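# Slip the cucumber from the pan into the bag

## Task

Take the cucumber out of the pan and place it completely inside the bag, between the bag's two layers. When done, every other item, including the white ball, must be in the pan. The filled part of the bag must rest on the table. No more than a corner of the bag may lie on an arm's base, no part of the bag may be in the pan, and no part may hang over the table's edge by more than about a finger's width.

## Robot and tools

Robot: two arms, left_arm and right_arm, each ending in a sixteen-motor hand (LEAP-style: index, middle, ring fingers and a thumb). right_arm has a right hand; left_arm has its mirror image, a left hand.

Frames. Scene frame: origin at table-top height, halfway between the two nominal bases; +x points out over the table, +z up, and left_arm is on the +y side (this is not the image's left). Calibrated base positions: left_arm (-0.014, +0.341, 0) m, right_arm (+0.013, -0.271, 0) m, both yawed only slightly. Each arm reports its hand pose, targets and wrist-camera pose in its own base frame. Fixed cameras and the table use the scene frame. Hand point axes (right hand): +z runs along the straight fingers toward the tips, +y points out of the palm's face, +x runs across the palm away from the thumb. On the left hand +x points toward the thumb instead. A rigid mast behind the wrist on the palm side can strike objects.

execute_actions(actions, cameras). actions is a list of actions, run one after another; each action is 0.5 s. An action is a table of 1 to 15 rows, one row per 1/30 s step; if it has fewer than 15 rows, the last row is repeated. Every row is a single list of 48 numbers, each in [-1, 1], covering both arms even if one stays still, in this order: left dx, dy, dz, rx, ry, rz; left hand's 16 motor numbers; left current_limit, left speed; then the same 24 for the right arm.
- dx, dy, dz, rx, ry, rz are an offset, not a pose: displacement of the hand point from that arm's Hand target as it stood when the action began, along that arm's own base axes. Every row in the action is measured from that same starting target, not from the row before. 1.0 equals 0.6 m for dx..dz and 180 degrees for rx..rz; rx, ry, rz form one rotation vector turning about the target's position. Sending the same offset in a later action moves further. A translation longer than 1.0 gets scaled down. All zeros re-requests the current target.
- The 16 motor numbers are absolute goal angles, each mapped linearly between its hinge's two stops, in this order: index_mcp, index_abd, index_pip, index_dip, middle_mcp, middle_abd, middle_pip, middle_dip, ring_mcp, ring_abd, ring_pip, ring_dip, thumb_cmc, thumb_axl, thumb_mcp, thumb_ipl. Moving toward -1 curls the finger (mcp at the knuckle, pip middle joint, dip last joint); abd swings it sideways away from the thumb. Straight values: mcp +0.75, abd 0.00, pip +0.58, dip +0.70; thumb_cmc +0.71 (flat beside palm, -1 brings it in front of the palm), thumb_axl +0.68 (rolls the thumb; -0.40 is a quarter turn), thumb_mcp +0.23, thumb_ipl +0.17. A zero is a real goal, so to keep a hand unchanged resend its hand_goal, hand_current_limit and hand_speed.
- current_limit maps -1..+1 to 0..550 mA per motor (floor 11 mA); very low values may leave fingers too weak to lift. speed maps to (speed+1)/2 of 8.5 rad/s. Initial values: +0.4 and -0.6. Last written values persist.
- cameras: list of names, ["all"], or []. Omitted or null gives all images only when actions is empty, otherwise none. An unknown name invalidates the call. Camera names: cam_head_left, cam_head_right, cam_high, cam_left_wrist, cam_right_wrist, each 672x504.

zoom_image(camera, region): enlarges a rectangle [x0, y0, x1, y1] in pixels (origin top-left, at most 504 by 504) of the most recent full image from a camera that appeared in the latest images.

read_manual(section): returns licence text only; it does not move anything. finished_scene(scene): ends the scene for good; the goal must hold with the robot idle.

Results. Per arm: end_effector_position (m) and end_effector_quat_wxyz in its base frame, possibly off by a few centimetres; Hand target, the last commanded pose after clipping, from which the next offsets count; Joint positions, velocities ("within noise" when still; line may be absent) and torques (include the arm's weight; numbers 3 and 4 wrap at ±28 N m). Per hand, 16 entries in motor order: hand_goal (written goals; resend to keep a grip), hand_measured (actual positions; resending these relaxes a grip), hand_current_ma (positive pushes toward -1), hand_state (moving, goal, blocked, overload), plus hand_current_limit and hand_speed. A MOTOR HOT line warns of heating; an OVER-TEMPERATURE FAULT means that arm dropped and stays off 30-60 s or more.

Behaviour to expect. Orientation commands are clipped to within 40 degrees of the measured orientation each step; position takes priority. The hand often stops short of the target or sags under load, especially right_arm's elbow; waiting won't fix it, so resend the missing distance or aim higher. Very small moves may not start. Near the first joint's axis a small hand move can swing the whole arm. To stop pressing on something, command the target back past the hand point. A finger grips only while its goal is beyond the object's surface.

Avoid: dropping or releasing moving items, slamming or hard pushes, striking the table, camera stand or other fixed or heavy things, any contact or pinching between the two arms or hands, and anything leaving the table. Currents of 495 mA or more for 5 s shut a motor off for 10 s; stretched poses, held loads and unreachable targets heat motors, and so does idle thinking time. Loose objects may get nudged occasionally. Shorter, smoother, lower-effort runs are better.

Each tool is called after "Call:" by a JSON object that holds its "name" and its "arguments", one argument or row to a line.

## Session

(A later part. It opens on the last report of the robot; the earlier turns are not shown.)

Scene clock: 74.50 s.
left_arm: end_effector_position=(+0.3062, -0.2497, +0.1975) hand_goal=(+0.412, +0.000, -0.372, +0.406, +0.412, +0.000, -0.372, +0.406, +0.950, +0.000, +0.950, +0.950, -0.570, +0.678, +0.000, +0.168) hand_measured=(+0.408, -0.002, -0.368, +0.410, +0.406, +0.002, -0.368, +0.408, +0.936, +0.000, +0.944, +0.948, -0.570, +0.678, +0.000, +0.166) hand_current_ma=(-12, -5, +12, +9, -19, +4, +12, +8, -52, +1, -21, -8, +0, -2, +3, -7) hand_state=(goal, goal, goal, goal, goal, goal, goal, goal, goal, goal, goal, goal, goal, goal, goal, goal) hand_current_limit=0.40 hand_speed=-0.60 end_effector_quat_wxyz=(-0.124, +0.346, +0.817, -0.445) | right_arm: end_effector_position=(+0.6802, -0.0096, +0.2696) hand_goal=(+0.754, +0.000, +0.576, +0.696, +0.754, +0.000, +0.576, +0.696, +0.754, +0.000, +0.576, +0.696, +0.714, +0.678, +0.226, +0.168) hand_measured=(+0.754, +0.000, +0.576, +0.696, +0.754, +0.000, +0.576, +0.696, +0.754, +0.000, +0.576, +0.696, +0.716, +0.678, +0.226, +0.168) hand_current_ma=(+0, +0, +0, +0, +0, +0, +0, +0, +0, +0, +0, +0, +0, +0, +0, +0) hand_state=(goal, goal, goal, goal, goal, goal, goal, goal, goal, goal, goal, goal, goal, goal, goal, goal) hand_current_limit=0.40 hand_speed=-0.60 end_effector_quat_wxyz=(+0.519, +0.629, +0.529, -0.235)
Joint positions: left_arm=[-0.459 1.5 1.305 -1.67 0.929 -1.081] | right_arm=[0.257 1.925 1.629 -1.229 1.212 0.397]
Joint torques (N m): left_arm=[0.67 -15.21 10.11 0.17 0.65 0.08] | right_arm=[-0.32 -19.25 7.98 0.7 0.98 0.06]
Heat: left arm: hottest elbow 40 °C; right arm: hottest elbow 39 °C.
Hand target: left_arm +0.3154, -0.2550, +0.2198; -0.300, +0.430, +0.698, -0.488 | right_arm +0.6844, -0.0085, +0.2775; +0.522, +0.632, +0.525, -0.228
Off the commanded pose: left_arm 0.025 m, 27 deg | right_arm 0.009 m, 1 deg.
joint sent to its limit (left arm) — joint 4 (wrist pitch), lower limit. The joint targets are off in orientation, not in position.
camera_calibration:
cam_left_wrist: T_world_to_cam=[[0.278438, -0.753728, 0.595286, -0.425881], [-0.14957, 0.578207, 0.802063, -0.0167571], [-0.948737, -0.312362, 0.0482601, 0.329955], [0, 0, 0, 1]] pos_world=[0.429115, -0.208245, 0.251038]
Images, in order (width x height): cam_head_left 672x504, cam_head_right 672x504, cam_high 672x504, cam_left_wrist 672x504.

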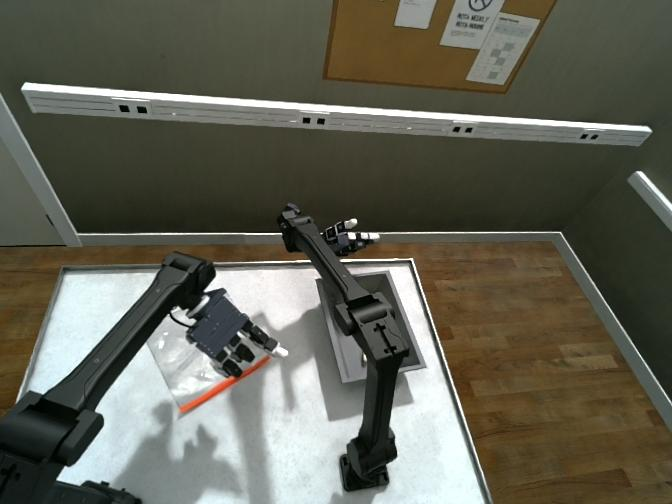

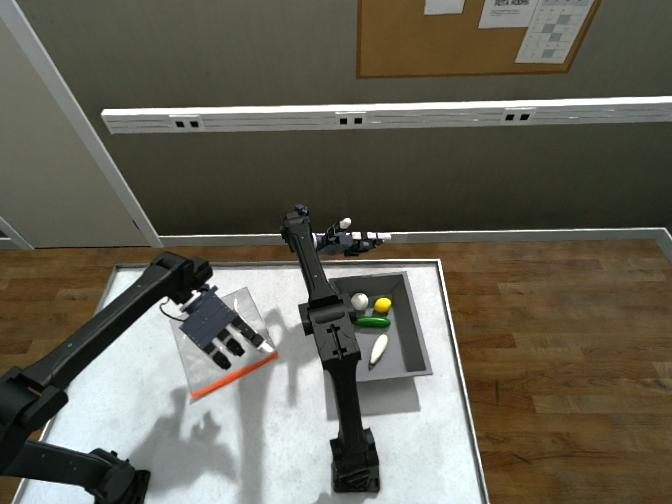

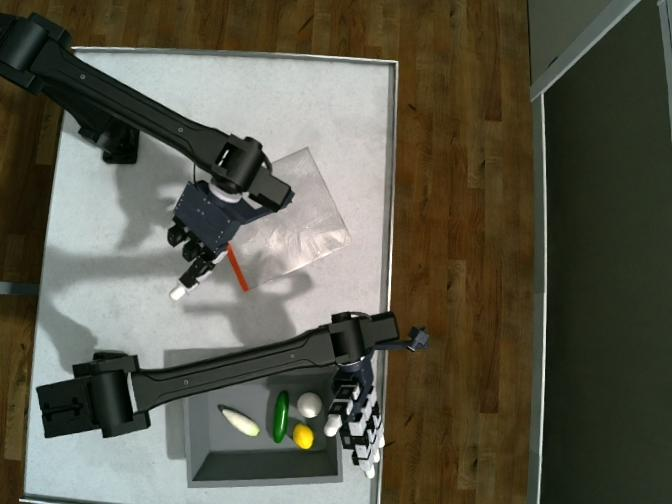

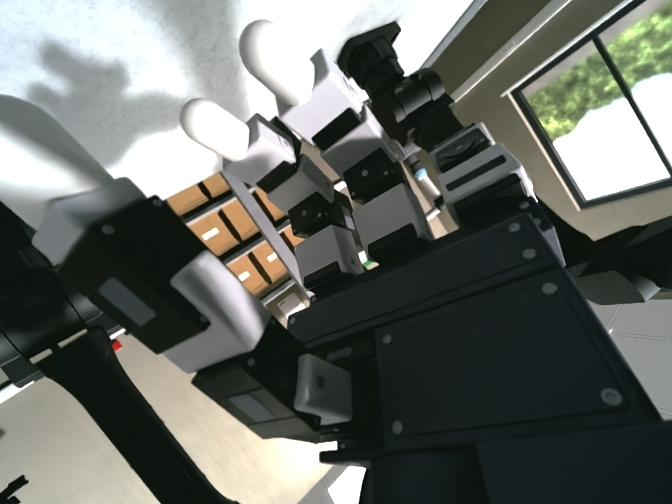

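Call:
{"name": "execute_actions", "arguments": {
  "actions": [
    [[-0.003,-0.003,-0.066,0,0,0.111,0.479,0,-0.445,0.333,0.479,0,-0.445,0.333,0.95,0,0.95,0.95,-0.571,0.678,-0.056,0.168,0.4,-0.6,0,0,0,0,0,0,0.754,0,0.576,0.696,0.754,0,0.576,0.696,0.754,0,0.576,0.696,0.714,0.678,0.226,0.168,0.4,-0.6]],
    [[-0.003,-0.003,-0.066,0.0203,-0.0189,0,0.479,0,-0.445,0.333,0.479,0,-0.445,0.333,0.95,0,0.95,0.95,-0.571,0.678,-0.056,0.168,0.4,-0.6,0,0,0,0,0,0,0.754,0,0.576,0.696,0.754,0,0.576,0.696,0.754,0,0.576,0.696,0.714,0.678,0.226,0.168,0.4,-0.6]],
    [[0,0,-0.066,0,0,0,0.479,0,-0.445,0.333,0.479,0,-0.445,0.333,0.95,0,0.95,0.95,-0.571,0.678,-0.056,0.168,0.4,-0.6,0,0,0,0,0,0,0.754,0,0.576,0.696,0.754,0,0.576,0.696,0.754,0,0.576,0.696,0.714,0.678,0.226,0.168,0.4,-0.6]]
  ],
  "cameras": ["cam_head_left","cam_head_right","cam_high","cam_left_wrist"]
}}

Call:
{"name": "zoom_image", "arguments": {
  "camera": "cam_head_right",
  "region": [180, 290, 300, 400]
}}

Call:
{"name": "zoom_image", "arguments": {
  "camera": "cam_head_left",
  "region": [170, 310, 290, 420]
}}

Scene clock: 80.10 s.
left_arm: end_effector_position=(+0.3094, -0.2563, +0.0960) hand_goal=(+0.480, +0.000, -0.444, +0.334, +0.480, +0.000, -0.444, +0.334, +0.950, +0.000, +0.950, +0.950, -0.570, +0.678, -0.056, +0.168) hand_measured=(+0.472, -0.002, -0.440, +0.338, +0.472, +0.002, -0.440, +0.338, +0.936, +0.000, +0.944, +0.948, -0.570, +0.678, -0.054, +0.166) hand_current_ma=(-31, -5, +13, +10, -29, +4, +13, +9, -52, +1, -21, -8, +0, -2, +4, -6) hand_state=(goal, goal, goal, goal, goal, goal, goal, goal, goal, goal, goal, goal, goal, goal, goal, goal) hand_current_limit=0.40 hand_speed=-0.60 end_effector_quat_wxyz=(-0.200, +0.304, +0.787, -0.498) | right_arm: end_effector_position=(+0.6802, -0.0096, +0.2696) hand_goal=(+0.754, +0.000, +0.576, +0.696, +0.754, +0.000, +0.576, +0.696, +0.754, +0.000, +0.576, +0.696, +0.714, +0.678, +0.226, +0.168) hand_measured=(+0.754, +0.000, +0.576, +0.696, +0.754, +0.000, +0.576, +0.696, +0.754, +0.000, +0.576, +0.696, +0.716, +0.678, +0.226, +0.168) hand_current_ma=(+0, +0, +0, +0, +0, +0, +0, +0, +0, +0, +0, +0, +0, +0, +0, +0) hand_state=(goal, goal, goal, goal, goal, goal, goal, goal, goal, goal, goal, goal, goal, goal, goal, goal) hand_current_limit=0.40 hand_speed=-0.60 end_effector_quat_wxyz=(+0.519, +0.629, +0.529, -0.235)
Joint positions: left_arm=[-0.421 1.75 1.248 -1.672 1.029 -0.907] | right_arm=[0.257 1.925 1.629 -1.229 1.212 0.397]
Joint torques (N m): left_arm=[0.73 -16.03 6.68 -0.17 0.67 0.03] | right_arm=[0.32 -18.61 7.98 0.85 0.89 0.11]
Heat: left arm: hottest elbow 41 °C; right arm: hottest elbow 39 °C.
Hand target: left_arm +0.3118, -0.2585, +0.1009; -0.198, +0.311, +0.784, -0.499 | right_arm +0.6844, -0.0085, +0.2775; +0.522, +0.632, +0.525, -0.228
Off the commanded pose: left_arm 0.006 m, 1 deg | right_arm 0.009 m, 1 deg.
joint sent to its limit (left arm) — joint 4 (wrist pitch), lower limit. The joint targets still meet the commanded pose.
camera_calibration:
cam_left_wrist: T_world_to_cam=[[0.3931, -0.727431, 0.56242, -0.396899], [0.0181963, 0.617695, 0.786207, 0.0286842], [-0.919315, -0.298824, 0.256053, 0.31017], [0, 0, 0, 1]] pos_world=[0.440643, -0.213748, 0.121252]
Images, in order (width x height): cam_head_left 672x504, cam_head_right 672x504, cam_high 672x504, cam_left_wrist 672x504.

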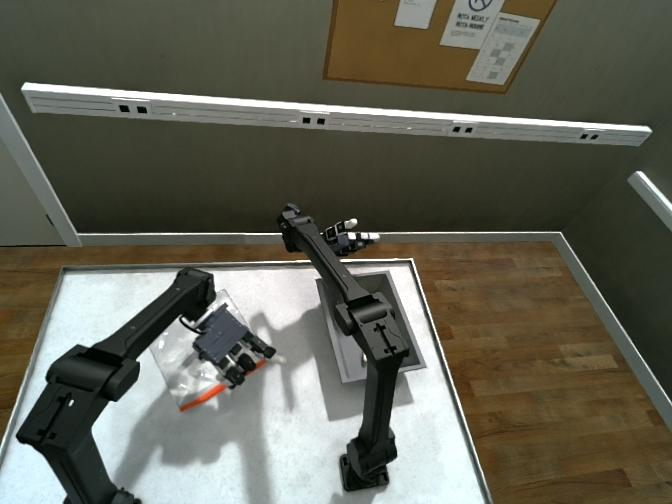

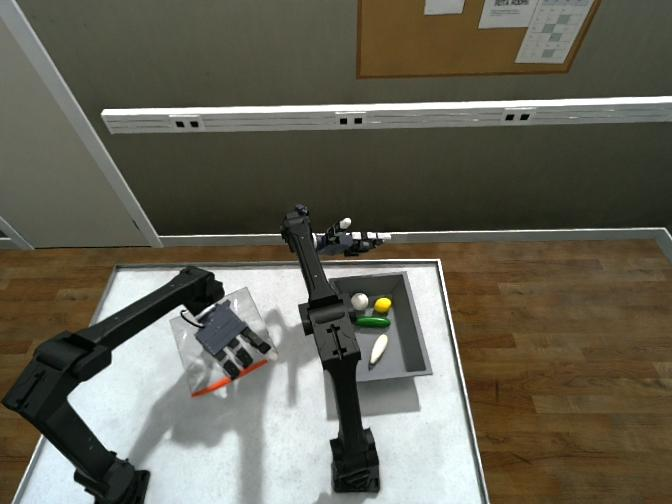

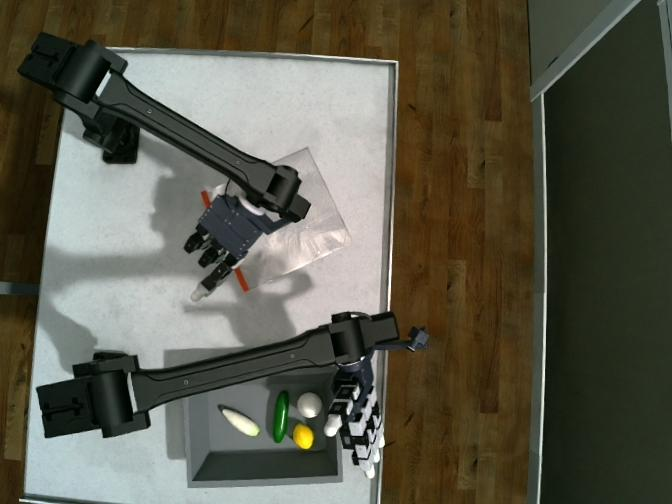

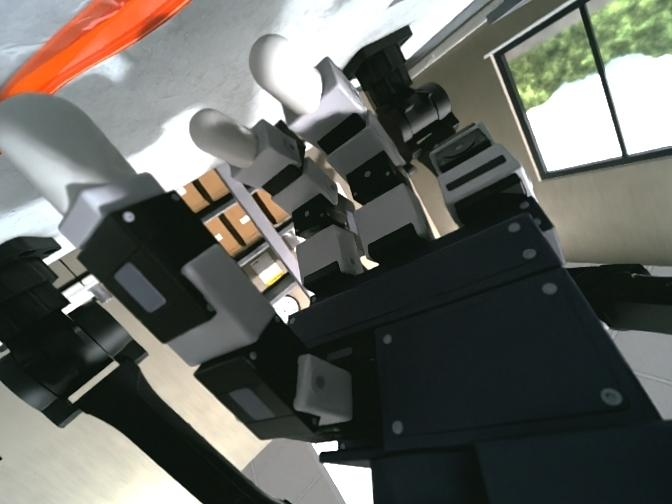

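Scaled by 4.200 from the camera's 672x504 image, which has a finer 960x720 frame.

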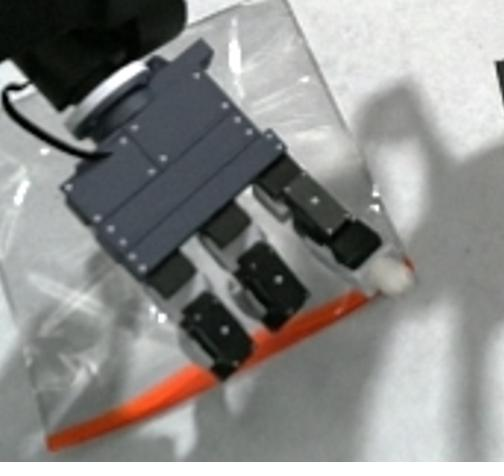

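Scaled by 4.200 from the camera's 672x504 image, which has a finer 960x720 frame.

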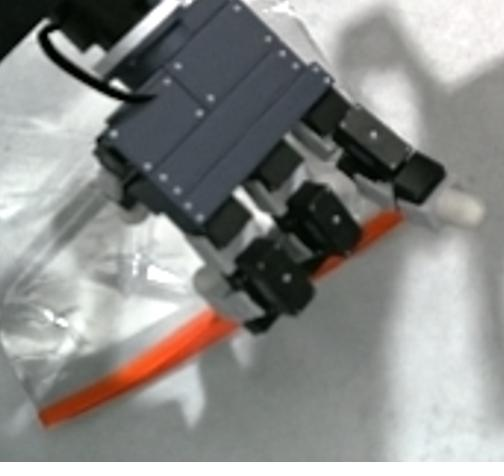

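Call:
{"name": "zoom_image", "arguments": {
  "camera": "cam_left_wrist",
  "region": [0, 0, 380, 220]
}}

Scaled by 1.326 from the camera's 672x504 image, which has a finer 960x720 frame.

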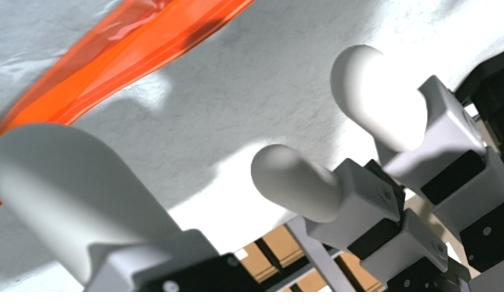

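Call:
{"name": "execute_actions", "arguments": {
  "actions": [
    [[0,0,-0.058,0,0,0,0.479,0,-0.445,0.333,0.479,0,-0.445,0.333,0.95,0,0.95,0.95,-0.571,0.678,-0.056,0.168,0.4,-0.6,0,0,0,0,0,0,0.754,0,0.576,0.696,0.754,0,0.576,0.696,0.754,0,0.576,0.696,0.714,0.678,0.226,0.168,0.4,-0.6]]
  ],
  "cameras": ["cam_head_left","cam_head_right","cam_left_wrist"]
}}

Call:
{"name": "zoom_image", "arguments": {
  "camera": "cam_left_wrist",
  "region": [0, 0, 380, 220]
}}

Call:
{"name": "zoom_image", "arguments": {
  "camera": "cam_head_left",
  "region": [170, 310, 290, 420]
}}

Call:
{"name": "zoom_image", "arguments": {
  "camera": "cam_head_right",
  "region": [180, 290, 300, 400]
}}

Scene clock: 85.83 s.
left_arm: end_effector_position=(+0.3078, -0.2558, +0.0663) hand_goal=(+0.480, +0.000, -0.444, +0.334, +0.480, +0.000, -0.444, +0.334, +0.950, +0.000, +0.950, +0.950, -0.570, +0.678, -0.056, +0.168) hand_measured=(+0.472, -0.002, -0.440, +0.338, +0.472, +0.002, -0.440, +0.338, +0.936, +0.000, +0.944, +0.948, -0.570, +0.678, -0.054, +0.166) hand_current_ma=(-31, -5, +13, +10, -29, +4, +13, +9, -52, +1, -21, -8, +0, -2, +4, -6) hand_state=(goal, goal, goal, goal, goal, goal, goal, goal, goal, goal, goal, goal, goal, goal, goal, goal) hand_current_limit=0.40 hand_speed=-0.60 end_effector_quat_wxyz=(-0.205, +0.304, +0.786, -0.499) | right_arm: end_effector_position=(+0.6802, -0.0096, +0.2696) hand_goal=(+0.754, +0.000, +0.576, +0.696, +0.754, +0.000, +0.576, +0.696, +0.754, +0.000, +0.576, +0.696, +0.714, +0.678, +0.226, +0.168) hand_measured=(+0.754, +0.000, +0.576, +0.696, +0.754, +0.000, +0.576, +0.696, +0.754, +0.000, +0.576, +0.696, +0.716, +0.678, +0.226, +0.168) hand_current_ma=(+0, +0, +0, +0, +0, +0, +0, +0, +0, +0, +0, +0, +0, +0, +0, +0) hand_state=(goal, goal, goal, goal, goal, goal, goal, goal, goal, goal, goal, goal, goal, goal, goal, goal) hand_current_limit=0.40 hand_speed=-0.60 end_effector_quat_wxyz=(+0.519, +0.629, +0.529, -0.235)
Joint positions: left_arm=[-0.421 1.795 1.217 -1.615 1.029 -0.895] | right_arm=[0.257 1.925 1.629 -1.229 1.212 0.397]
Joint torques (N m): left_arm=[0.79 -15.91 6.13 0.35 0.67 0.03] | right_arm=[0.5 -19.25 8.13 0.69 0.91 0.08]
Heat: left arm: hottest elbow 41 °C; right arm: hottest elbow 39 °C.
Hand target: left_arm +0.3119, -0.2586, +0.0663; -0.198, +0.311, +0.784, -0.499 | right_arm +0.6844, -0.0085, +0.2775; +0.522, +0.632, +0.525, -0.228
Off the commanded pose: left_arm 0.005 m, 1 deg | right_arm 0.009 m, 1 deg.
camera_calibration:
cam_left_wrist: T_world_to_cam=[[0.394316, -0.729501, 0.558876, -0.379841], [0.0286402, 0.617612, 0.785961, 0.0485609], [-0.918528, -0.293911, 0.264427, 0.316853], [0, 0, 0, 1]] pos_world=[0.439425, -0.21396, 0.0903326]
Images, in order (width x height): cam_head_left 672x504, cam_head_right 672x504, cam_left_wrist 672x504.

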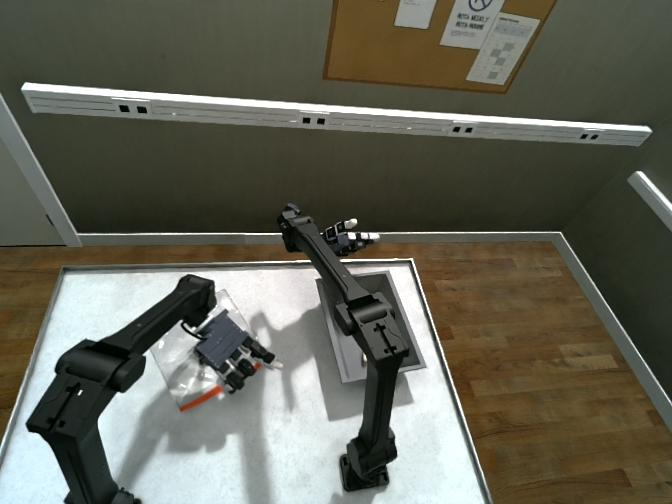

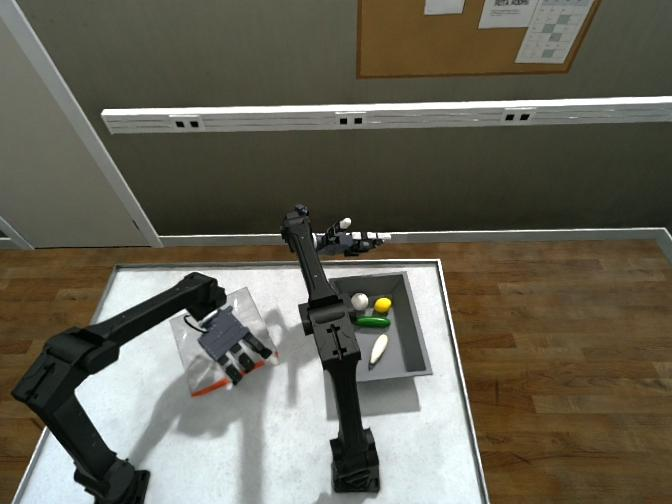

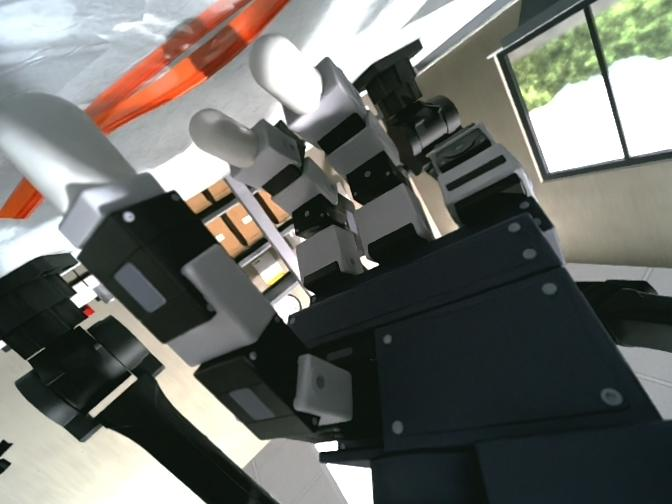

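Scaled by 1.326 from the camera's 672x504 image, which has a finer 960x720 frame.

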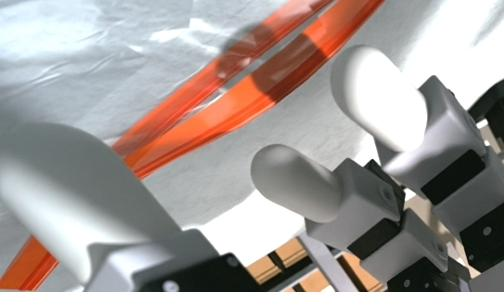

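Scaled by 4.200 from the camera's 672x504 image, which has a finer 960x720 frame.

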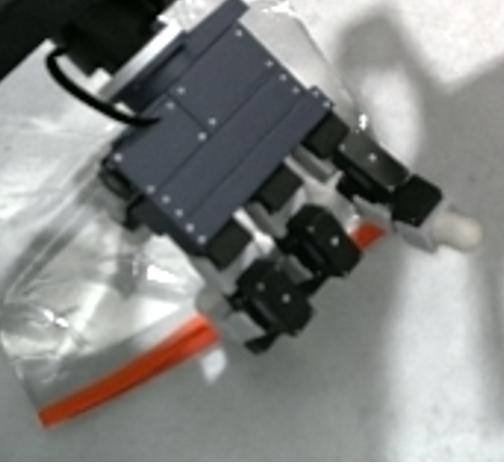

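Scaled by 4.200 from the camera's 672x504 image, which has a finer 960x720 frame.

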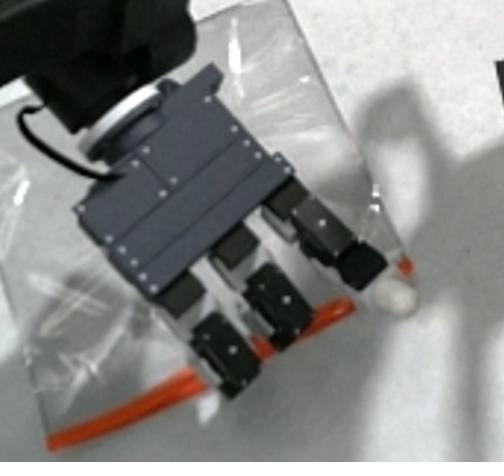

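Call:
{"name": "execute_actions", "arguments": {
  "actions": [
    [[-0.053,-0.027,0,0,0,0,0.479,0,-0.445,0.333,0.61,0,-0.445,0.333,0.95,0,0.95,0.95,-0.571,0.678,0.169,-0.319,0.4,-0.6,0,0,0,0,0,0,0.754,0,0.576,0.696,0.754,0,0.576,0.696,0.754,0,0.576,0.696,0.714,0.678,0.226,0.168,0.4,-0.6]],
    [[0,0,-0.02,0,0,0,0.479,0,-0.445,0.333,0.61,0,-0.445,0.333,0.95,0,0.95,0.95,-0.571,0.678,0.169,-0.319,0.4,-0.6,0,0,0,0,0,0,0.754,0,0.576,0.696,0.754,0,0.576,0.696,0.754,0,0.576,0.696,0.714,0.678,0.226,0.168,0.4,-0.6]]
  ],
  "cameras": ["cam_head_left","cam_head_right","cam_left_wrist"]
}}

Call:
{"name": "zoom_image", "arguments": {
  "camera": "cam_left_wrist",
  "region": [0, 0, 380, 220]
}}

Call:
{"name": "zoom_image", "arguments": {
  "camera": "cam_head_left",
  "region": [170, 310, 290, 420]
}}

Call:
{"name": "zoom_image", "arguments": {
  "camera": "cam_head_right",
  "region": [180, 290, 300, 400]
}}

Scene clock: 93.70 s.
left_arm: end_effector_position=(+0.2779, -0.2731, +0.0524) hand_goal=(+0.480, +0.000, -0.444, +0.334, +0.610, +0.000, -0.444, +0.334, +0.950, +0.000, +0.950, +0.950, -0.570, +0.678, +0.170, -0.318) hand_measured=(+0.472, -0.002, -0.440, +0.338, +0.596, +0.002, -0.440, +0.336, +0.936, +0.000, +0.944, +0.948, -0.570, +0.678, +0.168, -0.316) hand_current_ma=(-31, -5, +12, +9, -57, +4, +10, +9, -52, +1, -21, -8, +0, -2, -11, +11) hand_state=(goal, goal, goal, goal, goal, goal, goal, goal, goal, goal, goal, goal, goal, goal, goal, goal) hand_current_limit=0.40 hand_speed=-0.60 end_effector_quat_wxyz=(-0.202, +0.311, +0.784, -0.498) | right_arm: end_effector_position=(+0.6802, -0.0096, +0.2696) hand_goal=(+0.754, +0.000, +0.576, +0.696, +0.754, +0.000, +0.576, +0.696, +0.754, +0.000, +0.576, +0.696, +0.714, +0.678, +0.226, +0.168) hand_measured=(+0.754, +0.000, +0.576, +0.696, +0.754, +0.000, +0.576, +0.696, +0.754, +0.000, +0.576, +0.696, +0.716, +0.678, +0.226, +0.168) hand_current_ma=(+0, +0, +0, +0, +0, +0, +0, +0, +0, +0, +0, +0, +0, +0, +0, +0) hand_state=(goal, goal, goal, goal, goal, goal, goal, goal, goal, goal, goal, goal, goal, goal, goal, goal) hand_current_limit=0.40 hand_speed=-0.60 end_effector_quat_wxyz=(+0.519, +0.629, +0.529, -0.235)
Joint positions: left_arm=[-0.488 1.753 1.125 -1.472 1.06 -0.988] | right_arm=[0.257 1.925 1.629 -1.229 1.212 0.397]
Joint torques (N m): left_arm=[1.03 -15.5 5.78 0.51 0.88 -0.11] | right_arm=[-0.73 -19.55 7.94 0.54 0.9 0.04]
Heat: left arm: hottest elbow 40 °C; right arm: hottest elbow 39 °C.
Hand target: left_arm +0.2801, -0.2747, +0.0542; -0.198, +0.311, +0.784, -0.499 | right_arm +0.6844, -0.0085, +0.2775; +0.522, +0.632, +0.525, -0.228
Off the commanded pose: left_arm 0.003 m, 1 deg | right_arm 0.009 m, 1 deg.
camera_calibration:
cam_left_wrist: T_world_to_cam=[[0.380532, -0.730216, 0.567433, -0.369685], [0.0262914, 0.62189, 0.782663, 0.0729719], [-0.924394, -0.28291, 0.255848, 0.293154], [0, 0, 0, 1]] pos_world=[0.409748, -0.232394, 0.0776563]
Images, in order (width x height): cam_head_left 672x504, cam_head_right 672x504, cam_left_wrist 672x504.

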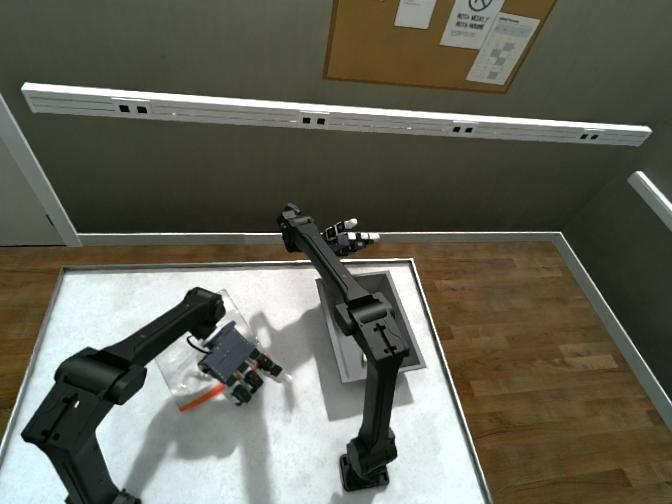

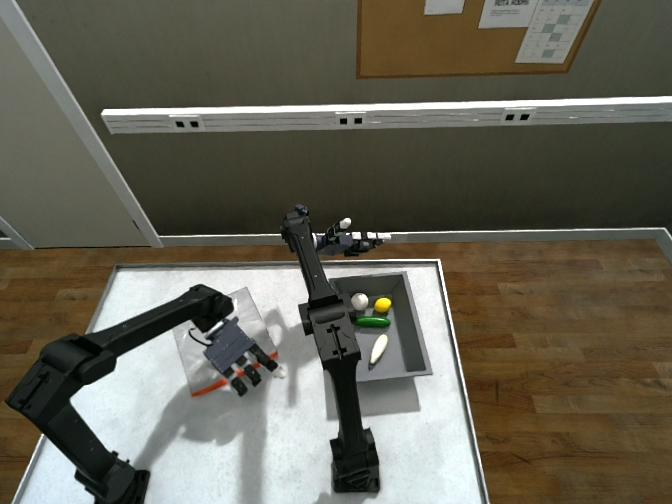

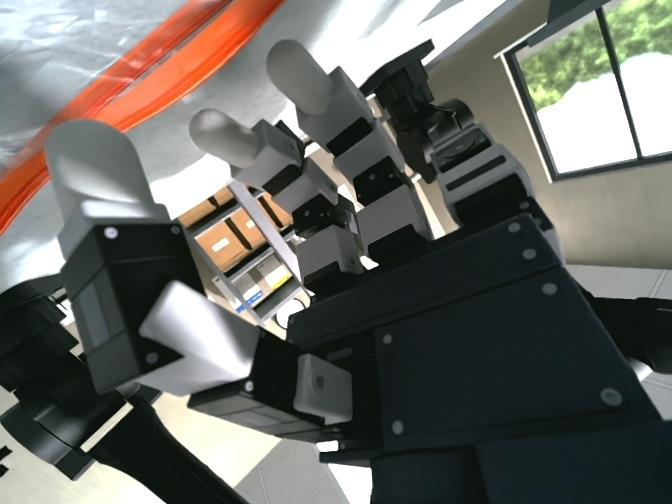

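Scaled by 1.326 from the camera's 672x504 image, which has a finer 960x720 frame.

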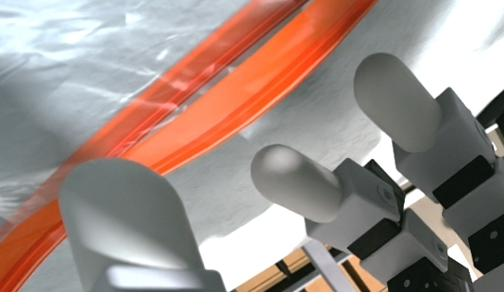

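Scaled by 4.200 from the camera's 672x504 image, which has a finer 960x720 frame.

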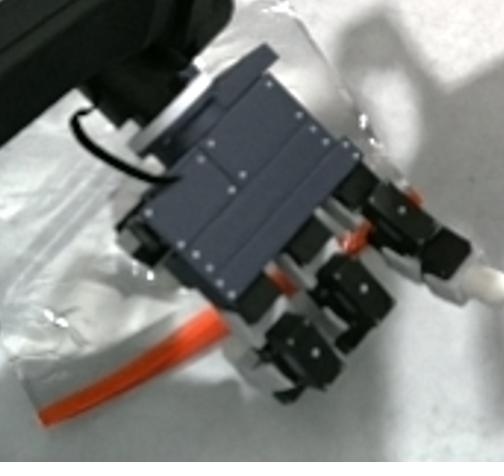

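Scaled by 4.200 from the camera's 672x504 image, which has a finer 960x720 frame.

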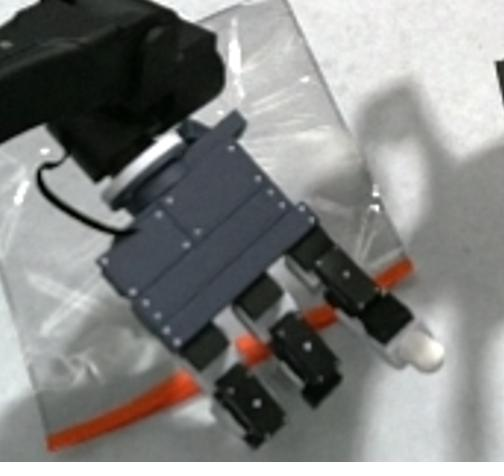

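Call:
{"name": "execute_actions", "arguments": {
  "actions": [
    [[0,0,-0.025,0,0,0,0.479,0,-0.445,0.333,0.61,0,-0.445,0.333,0.95,0,0.95,0.95,-0.571,0.678,0.169,-0.319,0.4,-0.6,0,0,0,0,0,0,0.754,0,0.576,0.696,0.754,0,0.576,0.696,0.754,0,0.576,0.696,0.714,0.678,0.226,0.168,0.4,-0.6]]
  ],
  "cameras": ["cam_head_right","cam_left_wrist"]
}}

Call:
{"name": "zoom_image", "arguments": {
  "camera": "cam_left_wrist",
  "region": [0, 0, 380, 220]
}}

Scene clock: 95.07 s.
left_arm: end_effector_position=(+0.2786, -0.2734, +0.0416) hand_goal=(+0.480, +0.000, -0.444, +0.334, +0.610, +0.000, -0.444, +0.334, +0.950, +0.000, +0.950, +0.950, -0.570, +0.678, +0.170, -0.318) hand_measured=(+0.472, -0.002, -0.440, +0.338, +0.596, +0.002, -0.440, +0.336, +0.936, +0.000, +0.944, +0.948, -0.570, +0.678, +0.168, -0.316) hand_current_ma=(-31, -5, +12, +9, -57, +4, +10, +9, -52, +1, -21, -8, +0, -2, -11, +11) hand_state=(goal, goal, goal, goal, goal, goal, goal, goal, goal, goal, goal, goal, goal, goal, goal, goal) hand_current_limit=0.40 hand_speed=-0.60 end_effector_quat_wxyz=(-0.198, +0.314, +0.784, -0.499) | right_arm: end_effector_position=(+0.6802, -0.0096, +0.2696) hand_goal=(+0.754, +0.000, +0.576, +0.696, +0.754, +0.000, +0.576, +0.696, +0.754, +0.000, +0.576, +0.696, +0.714, +0.678, +0.226, +0.168) hand_measured=(+0.754, +0.000, +0.576, +0.696, +0.754, +0.000, +0.576, +0.696, +0.754, +0.000, +0.576, +0.696, +0.716, +0.678, +0.226, +0.168) hand_current_ma=(+0, +0, +0, +0, +0, +0, +0, +0, +0, +0, +0, +0, +0, +0, +0, +0) hand_state=(goal, goal, goal, goal, goal, goal, goal, goal, goal, goal, goal, goal, goal, goal, goal, goal) hand_current_limit=0.40 hand_speed=-0.60 end_effector_quat_wxyz=(+0.519, +0.629, +0.529, -0.235)
Joint positions: left_arm=[-0.488 1.765 1.111 -1.435 1.06 -0.988] | right_arm=[0.257 1.925 1.629 -1.229 1.212 0.397]
Joint torques (N m): left_arm=[0.97 -14.45 5.72 0.51 0.89 -0.09] | right_arm=[-0.26 -19.49 8.03 0.54 0.94 0.06]
Heat: left arm: hottest elbow 40 °C; right arm: hottest elbow 39 °C.
Hand target: left_arm +0.2801, -0.2747, +0.0393; -0.198, +0.311, +0.784, -0.499 | right_arm +0.6844, -0.0085, +0.2775; +0.522, +0.632, +0.525, -0.228
Off the commanded pose: left_arm 0.003 m, 0 deg | right_arm 0.009 m, 1 deg.
camera_calibration:
cam_left_wrist: T_world_to_cam=[[0.375305, -0.72726, 0.574664, -0.362092], [0.0185699, 0.625759, 0.779795, 0.084866], [-0.926715, -0.28199, 0.248356, 0.297663], [0, 0, 0, 1]] pos_world=[0.410168, -0.232503, 0.067977]
Images, in order (width x height): cam_head_right 672x504, cam_left_wrist 672x504.

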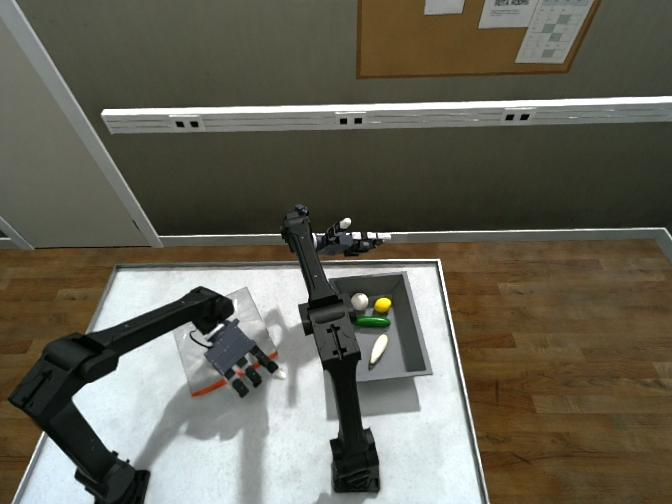

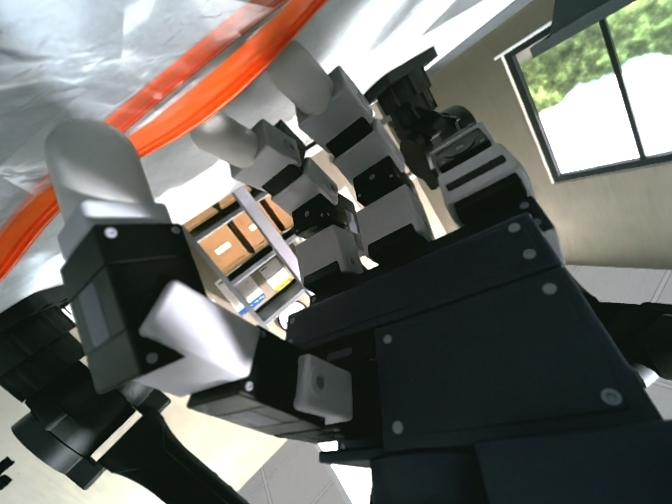

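Scaled by 1.326 from the camera's 672x504 image, which has a finer 960x720 frame.

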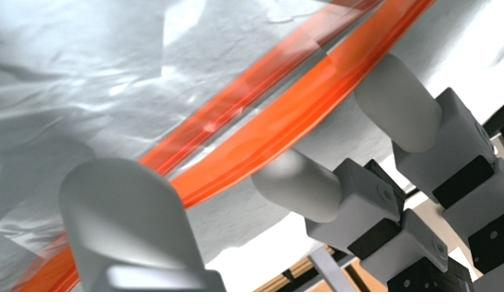

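Call:
{"name": "execute_actions", "arguments": {
  "actions": [
    [[0,0,-0.01,0,0,0,0.479,0,-0.445,0.333,0.61,0,-0.445,0.333,0.95,0,0.95,0.95,-0.571,0.678,0.169,-0.319,0.4,-0.6,0,0,0,0,0,0,0.754,0,0.576,0.696,0.754,0,0.576,0.696,0.754,0,0.576,0.696,0.714,0.678,0.226,0.168,0.4,-0.6]],
    [[0.022,0.011,0,0,0,0,0.479,0,-0.445,0.333,0.61,0,-0.445,0.333,0.95,0,0.95,0.95,-0.571,0.678,0.169,-0.319,0.4,-0.6,0,0,0,0,0,0,0.754,0,0.576,0.696,0.754,0,0.576,0.696,0.754,0,0.576,0.696,0.714,0.678,0.226,0.168,0.4,-0.6]]
  ],
  "cameras": ["cam_head_right","cam_left_wrist"]
}}

Call:
{"name": "zoom_image", "arguments": {
  "camera": "cam_left_wrist",
  "region": [0, 0, 380, 220]
}}

Call:
{"name": "zoom_image", "arguments": {
  "camera": "cam_head_right",
  "region": [180, 290, 300, 400]
}}

Scene clock: 101.73 s.
left_arm: end_effector_position=(+0.2826, -0.2704, +0.0360) hand_goal=(+0.480, +0.000, -0.444, +0.334, +0.610, +0.000, -0.444, +0.334, +0.950, +0.000, +0.950, +0.950, -0.570, +0.678, +0.170, -0.318) hand_measured=(+0.472, -0.002, -0.440, +0.338, +0.626, -0.002, -0.448, +0.328, +0.936, +0.000, +0.944, +0.948, -0.570, +0.678, +0.168, -0.316) hand_current_ma=(-31, -5, +12, +9, +66, -7, -10, -17, -52, +1, -21, -8, +0, -2, -11, +11) hand_state=(goal, goal, goal, goal, goal, goal, goal, goal, goal, goal, goal, goal, goal, goal, goal, goal) hand_current_limit=0.40 hand_speed=-0.60 end_effector_quat_wxyz=(-0.197, +0.314, +0.781, -0.503) | right_arm: end_effector_position=(+0.6802, -0.0096, +0.2696) hand_goal=(+0.754, +0.000, +0.576, +0.696, +0.754, +0.000, +0.576, +0.696, +0.754, +0.000, +0.576, +0.696, +0.714, +0.678, +0.226, +0.168) hand_measured=(+0.754, +0.000, +0.576, +0.696, +0.754, +0.000, +0.576, +0.696, +0.754, +0.000, +0.576, +0.696, +0.716, +0.678, +0.226, +0.168) hand_current_ma=(+0, +0, +0, +0, +0, +0, +0, +0, +0, +0, +0, +0, +0, +0, +0, +0) hand_state=(goal, goal, goal, goal, goal, goal, goal, goal, goal, goal, goal, goal, goal, goal, goal, goal) hand_current_limit=0.40 hand_speed=-0.60 end_effector_quat_wxyz=(+0.519, +0.629, +0.529, -0.235)
Joint positions: left_arm=[-0.473 1.787 1.117 -1.45 1.061 -0.951] | right_arm=[0.257 1.925 1.629 -1.229 1.212 0.397]
Joint torques (N m): left_arm=[2.08 -13.39 7.17 -0.13 0.26 -0.01] | right_arm=[0.38 -18.49 8.13 0.88 0.89 0.09]
Heat: left arm: hottest elbow 40 °C; right arm: hottest elbow 39 °C.
Hand target: left_arm +0.2933, -0.2681, +0.0332; -0.198, +0.311, +0.784, -0.499 | right_arm +0.6844, -0.0085, +0.2775; +0.522, +0.632, +0.525, -0.228
Off the commanded pose: left_arm 0.011 m, 1 deg | right_arm 0.009 m, 1 deg.
camera_calibration:
cam_left_wrist: T_world_to_cam=[[0.376458, -0.721901, 0.580637, -0.357289], [0.0216036, 0.633414, 0.773512, 0.0886807], [-0.926182, -0.278651, 0.254049, 0.30423], [0, 0, 0, 1]] pos_world=[0.414361, -0.229325, 0.0615703]
Images, in order (width x height): cam_head_right 672x504, cam_left_wrist 672x504.

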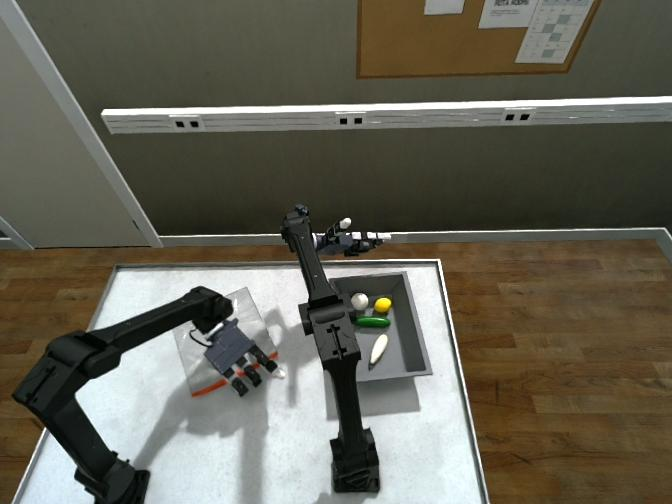

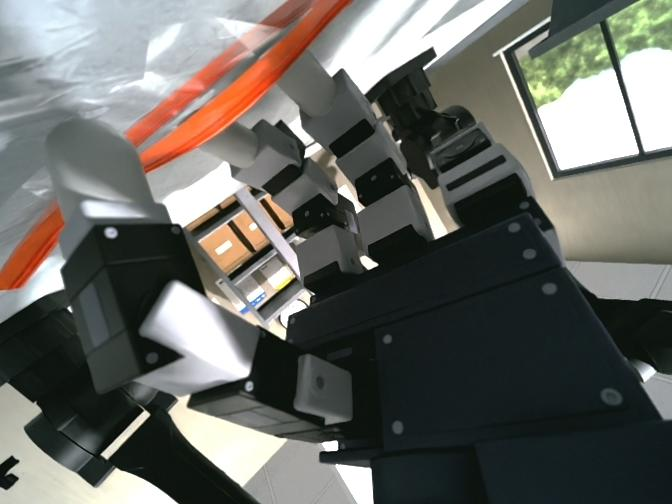

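Scaled by 1.326 from the camera's 672x504 image, which has a finer 960x720 frame.

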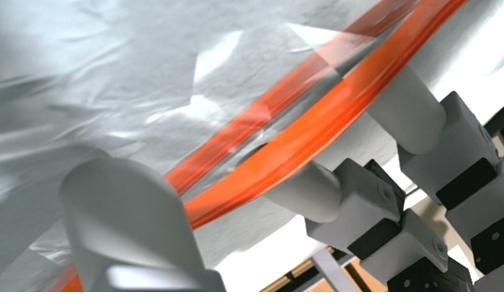

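Scaled by 4.200 from the camera's 672x504 image, which has a finer 960x720 frame.

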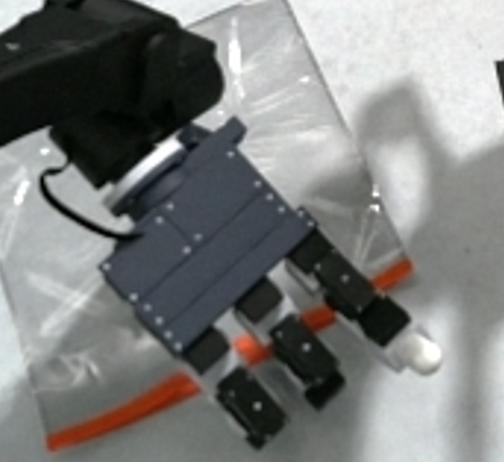

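Call:
{"name": "execute_actions", "arguments": {
  "actions": [
    [[0.02,0.01,0.005,0,0,0,0.479,0,-0.445,0.333,0.61,0,-0.445,0.333,0.95,0,0.95,0.95,-0.571,0.678,0.169,-0.319,0.4,-0.6,0,0,0,0,0,0,0.754,0,0.576,0.696,0.754,0,0.576,0.696,0.754,0,0.576,0.696,0.714,0.678,0.226,0.168,0.4,-0.6]],
    [[0.015,0.008,0.002,0,0,0,0.479,0,-0.445,0.333,0.61,0,-0.445,0.333,0.95,0,0.95,0.95,-0.571,0.678,0.169,-0.319,0.4,-0.6,0,0,0,0,0,0,0.754,0,0.576,0.696,0.754,0,0.576,0.696,0.754,0,0.576,0.696,0.714,0.678,0.226,0.168,0.4,-0.6]]
  ],
  "cameras": ["cam_head_right","cam_left_wrist"]
}}

Call:
{"name": "zoom_image", "arguments": {
  "camera": "cam_left_wrist",
  "region": [0, 0, 380, 220]
}}

Call:
{"name": "zoom_image", "arguments": {
  "camera": "cam_head_right",
  "region": [180, 290, 300, 400]
}}

Scene clock: 104.47 s.
left_arm: end_effector_position=(+0.2977, -0.2568, +0.0374) hand_goal=(+0.480, +0.000, -0.444, +0.334, +0.610, +0.000, -0.444, +0.334, +0.950, +0.000, +0.950, +0.950, -0.570, +0.678, +0.170, -0.318) hand_measured=(+0.472, -0.002, -0.440, +0.338, +0.638, +0.000, -0.436, +0.334, +0.936, +0.000, +0.944, +0.948, -0.570, +0.678, +0.168, -0.316) hand_current_ma=(-31, -5, +12, +9, +116, -2, +23, +0, -52, +1, -21, -8, +0, -2, -10, +11) hand_state=(goal, goal, goal, goal, blocked, goal, goal, goal, goal, goal, goal, goal, goal, goal, goal, goal) hand_current_limit=0.40 hand_speed=-0.60 end_effector_quat_wxyz=(-0.208, +0.306, +0.783, -0.500) | right_arm: end_effector_position=(+0.6802, -0.0096, +0.2696) hand_goal=(+0.754, +0.000, +0.576, +0.696, +0.754, +0.000, +0.576, +0.696, +0.754, +0.000, +0.576, +0.696, +0.714, +0.678, +0.226, +0.168) hand_measured=(+0.754, +0.000, +0.576, +0.696, +0.754, +0.000, +0.576, +0.696, +0.754, +0.000, +0.576, +0.696, +0.716, +0.678, +0.226, +0.168) hand_current_ma=(+0, +0, +0, +0, +0, +0, +0, +0, +0, +0, +0, +0, +0, +0, +0, +0) hand_state=(goal, goal, goal, goal, goal, goal, goal, goal, goal, goal, goal, goal, goal, goal, goal, goal) hand_current_limit=0.40 hand_speed=-0.60 end_effector_quat_wxyz=(+0.519, +0.629, +0.529, -0.235)
Joint positions: left_arm=[-0.432 1.826 1.166 -1.539 1.035 -0.892] | right_arm=[0.257 1.925 1.629 -1.229 1.212 0.397]
Joint torques (N m): left_arm=[2.14 -14.21 7.77 -0.13 0.31 0.06] | right_arm=[0.32 -19.49 8.06 0.9 0.95 0.03]
Heat: left arm: hottest elbow 40 °C; right arm: hottest elbow 40 °C.
Hand target: left_arm +0.3143, -0.2573, +0.0374; -0.198, +0.311, +0.784, -0.499 | right_arm +0.6844, -0.0085, +0.2775; +0.522, +0.632, +0.525, -0.228
Off the commanded pose: left_arm 0.017 m, 1 deg | right_arm 0.009 m, 1 deg.
camera_calibration:
cam_left_wrist: T_world_to_cam=[[0.391299, -0.73049, 0.559705, -0.359818], [0.037595, 0.620382, 0.783398, 0.0702812], [-0.919495, -0.285501, 0.270218, 0.317196], [0, 0, 0, 1]] pos_world=[0.429815, -0.215885, 0.0606218]
Images, in order (width x height): cam_head_right 672x504, cam_left_wrist 672x504.

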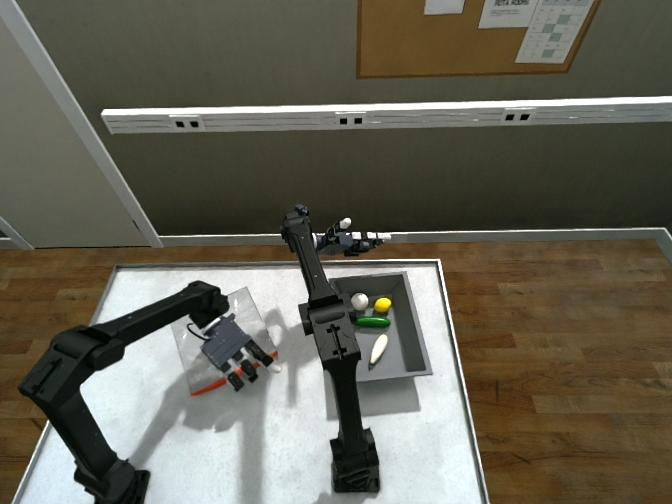

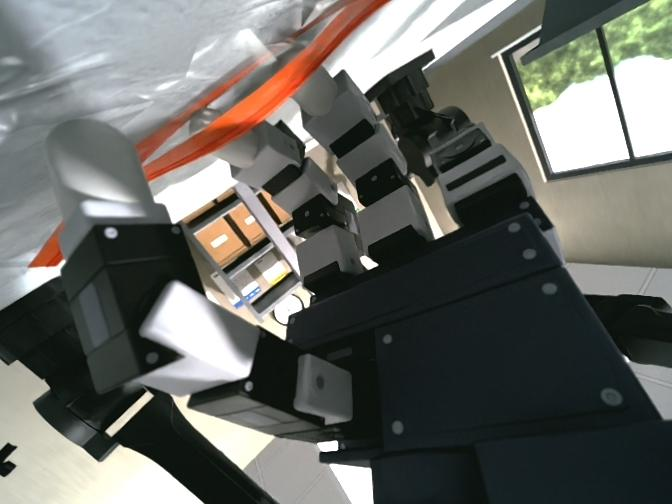

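Scaled by 1.326 from the camera's 672x504 image, which has a finer 960x720 frame.

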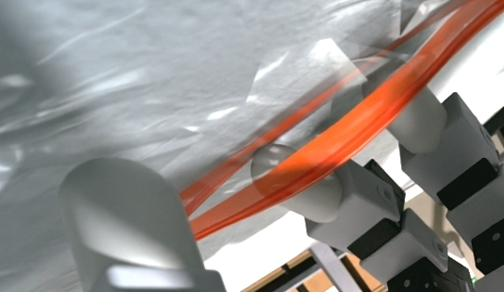

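Scaled by 4.200 from the camera's 672x504 image, which has a finer 960x720 frame.

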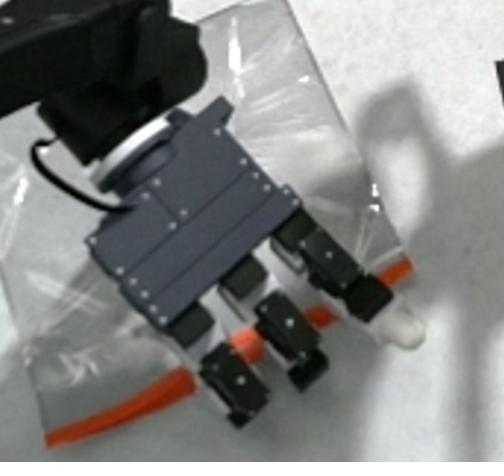

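Call:
{"name": "execute_actions", "arguments": {
  "actions": [
    [[0.01,0.005,0.008,0,0,0,0.479,0,-0.445,0.333,0.61,0,-0.445,0.333,0.95,0,0.95,0.95,-0.571,0.678,0.169,-0.319,0.4,-0.6,0,0,0,0,0,0,0.754,0,0.576,0.696,0.754,0,0.576,0.696,0.754,0,0.576,0.696,0.714,0.678,0.226,0.168,0.4,-0.6]],
    [[0.01,0.005,0,0,0,0,0.479,0,-0.445,0.333,0.61,0,-0.445,0.333,0.95,0,0.95,0.95,-0.571,0.678,0.169,-0.319,0.4,-0.6,0,0,0,0,0,0,0.754,0,0.576,0.696,0.754,0,0.576,0.696,0.754,0,0.576,0.696,0.714,0.678,0.226,0.168,0.4,-0.6]]
  ],
  "cameras": ["cam_head_right","cam_left_wrist"]
}}

Call:
{"name": "zoom_image", "arguments": {
  "camera": "cam_left_wrist",
  "region": [0, 0, 380, 220]
}}

Scene clock: 106.50 s.
left_arm: end_effector_position=(+0.3119, -0.2493, +0.0387) hand_goal=(+0.480, +0.000, -0.444, +0.334, +0.610, +0.000, -0.444, +0.334, +0.950, +0.000, +0.950, +0.950, -0.570, +0.678, +0.170, -0.318) hand_measured=(+0.472, -0.002, -0.440, +0.338, +0.608, +0.000, -0.442, +0.334, +0.936, +0.000, +0.944, +0.948, -0.570, +0.678, +0.168, -0.316) hand_current_ma=(-31, -5, +12, +9, -7, -2, +4, +0, -52, +1, -21, -8, +0, -2, -10, +11) hand_state=(goal, goal, goal, goal, goal, goal, goal, goal, goal, goal, goal, goal, goal, goal, goal, goal) hand_current_limit=0.40 hand_speed=-0.60 end_effector_quat_wxyz=(-0.207, +0.307, +0.784, -0.498) | right_arm: end_effector_position=(+0.6802, -0.0096, +0.2696) hand_goal=(+0.754, +0.000, +0.576, +0.696, +0.754, +0.000, +0.576, +0.696, +0.754, +0.000, +0.576, +0.696, +0.714, +0.678, +0.226, +0.168) hand_measured=(+0.754, +0.000, +0.576, +0.696, +0.754, +0.000, +0.576, +0.696, +0.754, +0.000, +0.576, +0.696, +0.716, +0.678, +0.226, +0.168) hand_current_ma=(+0, +0, +0, +0, +0, +0, +0, +0, +0, +0, +0, +0, +0, +0, +0, +0) hand_state=(goal, goal, goal, goal, goal, goal, goal, goal, goal, goal, goal, goal, goal, goal, goal, goal) hand_current_limit=0.40 hand_speed=-0.60 end_effector_quat_wxyz=(+0.519, +0.629, +0.529, -0.235)
Joint positions: left_arm=[-0.405 1.848 1.203 -1.581 1.016 -0.855] | right_arm=[0.257 1.925 1.629 -1.229 1.212 0.397]
Joint torques (N m): left_arm=[1.67 -15.03 7.87 -0.36 0.55 0.04] | right_arm=[0.38 -18.96 7.98 0.84 0.95 0.1]
Heat: left arm: hottest elbow 40 °C; right arm: hottest elbow 40 °C.
Hand target: left_arm +0.3263, -0.2513, +0.0422; -0.198, +0.311, +0.784, -0.499 | right_arm +0.6844, -0.0085, +0.2775; +0.522, +0.632, +0.525, -0.228
Off the commanded pose: left_arm 0.015 m, 1 deg | right_arm 0.009 m, 1 deg.
camera_calibration:
cam_left_wrist: T_world_to_cam=[[0.388435, -0.731724, 0.560088, -0.360049], [0.0335329, 0.618638, 0.78496, 0.0647832], [-0.920866, -0.286125, 0.264838, 0.332559], [0, 0, 0, 1]] pos_world=[0.443925, -0.20838, 0.0627327]
Images, in order (width x height): cam_head_right 672x504, cam_left_wrist 672x504.

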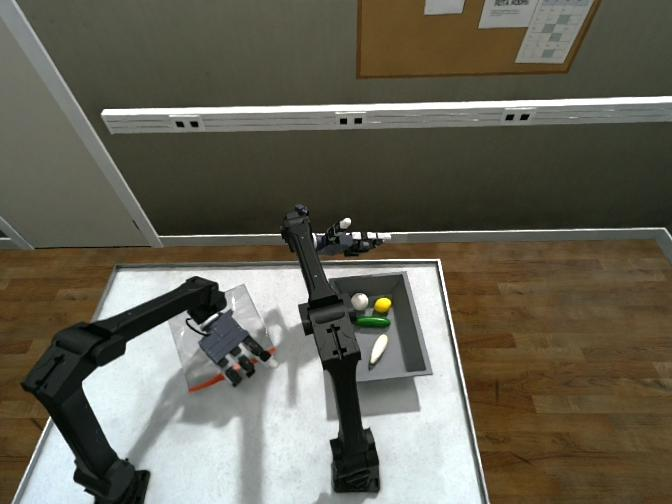

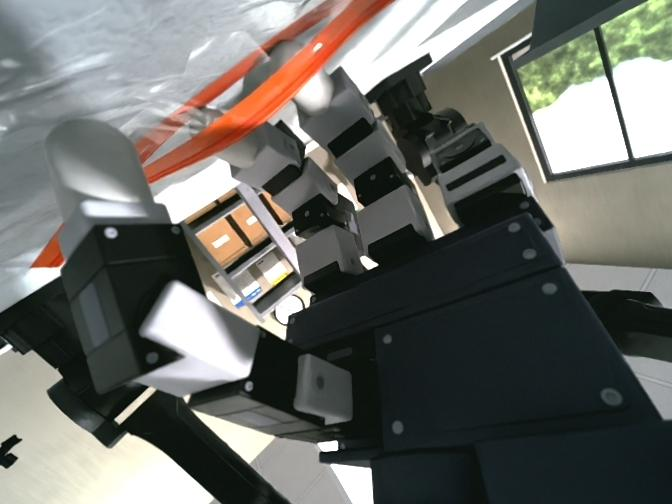

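Scaled by 1.326 from the camera's 672x504 image, which has a finer 960x720 frame.

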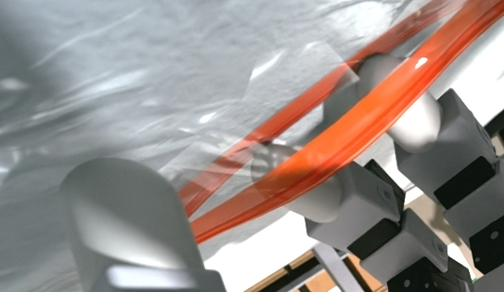

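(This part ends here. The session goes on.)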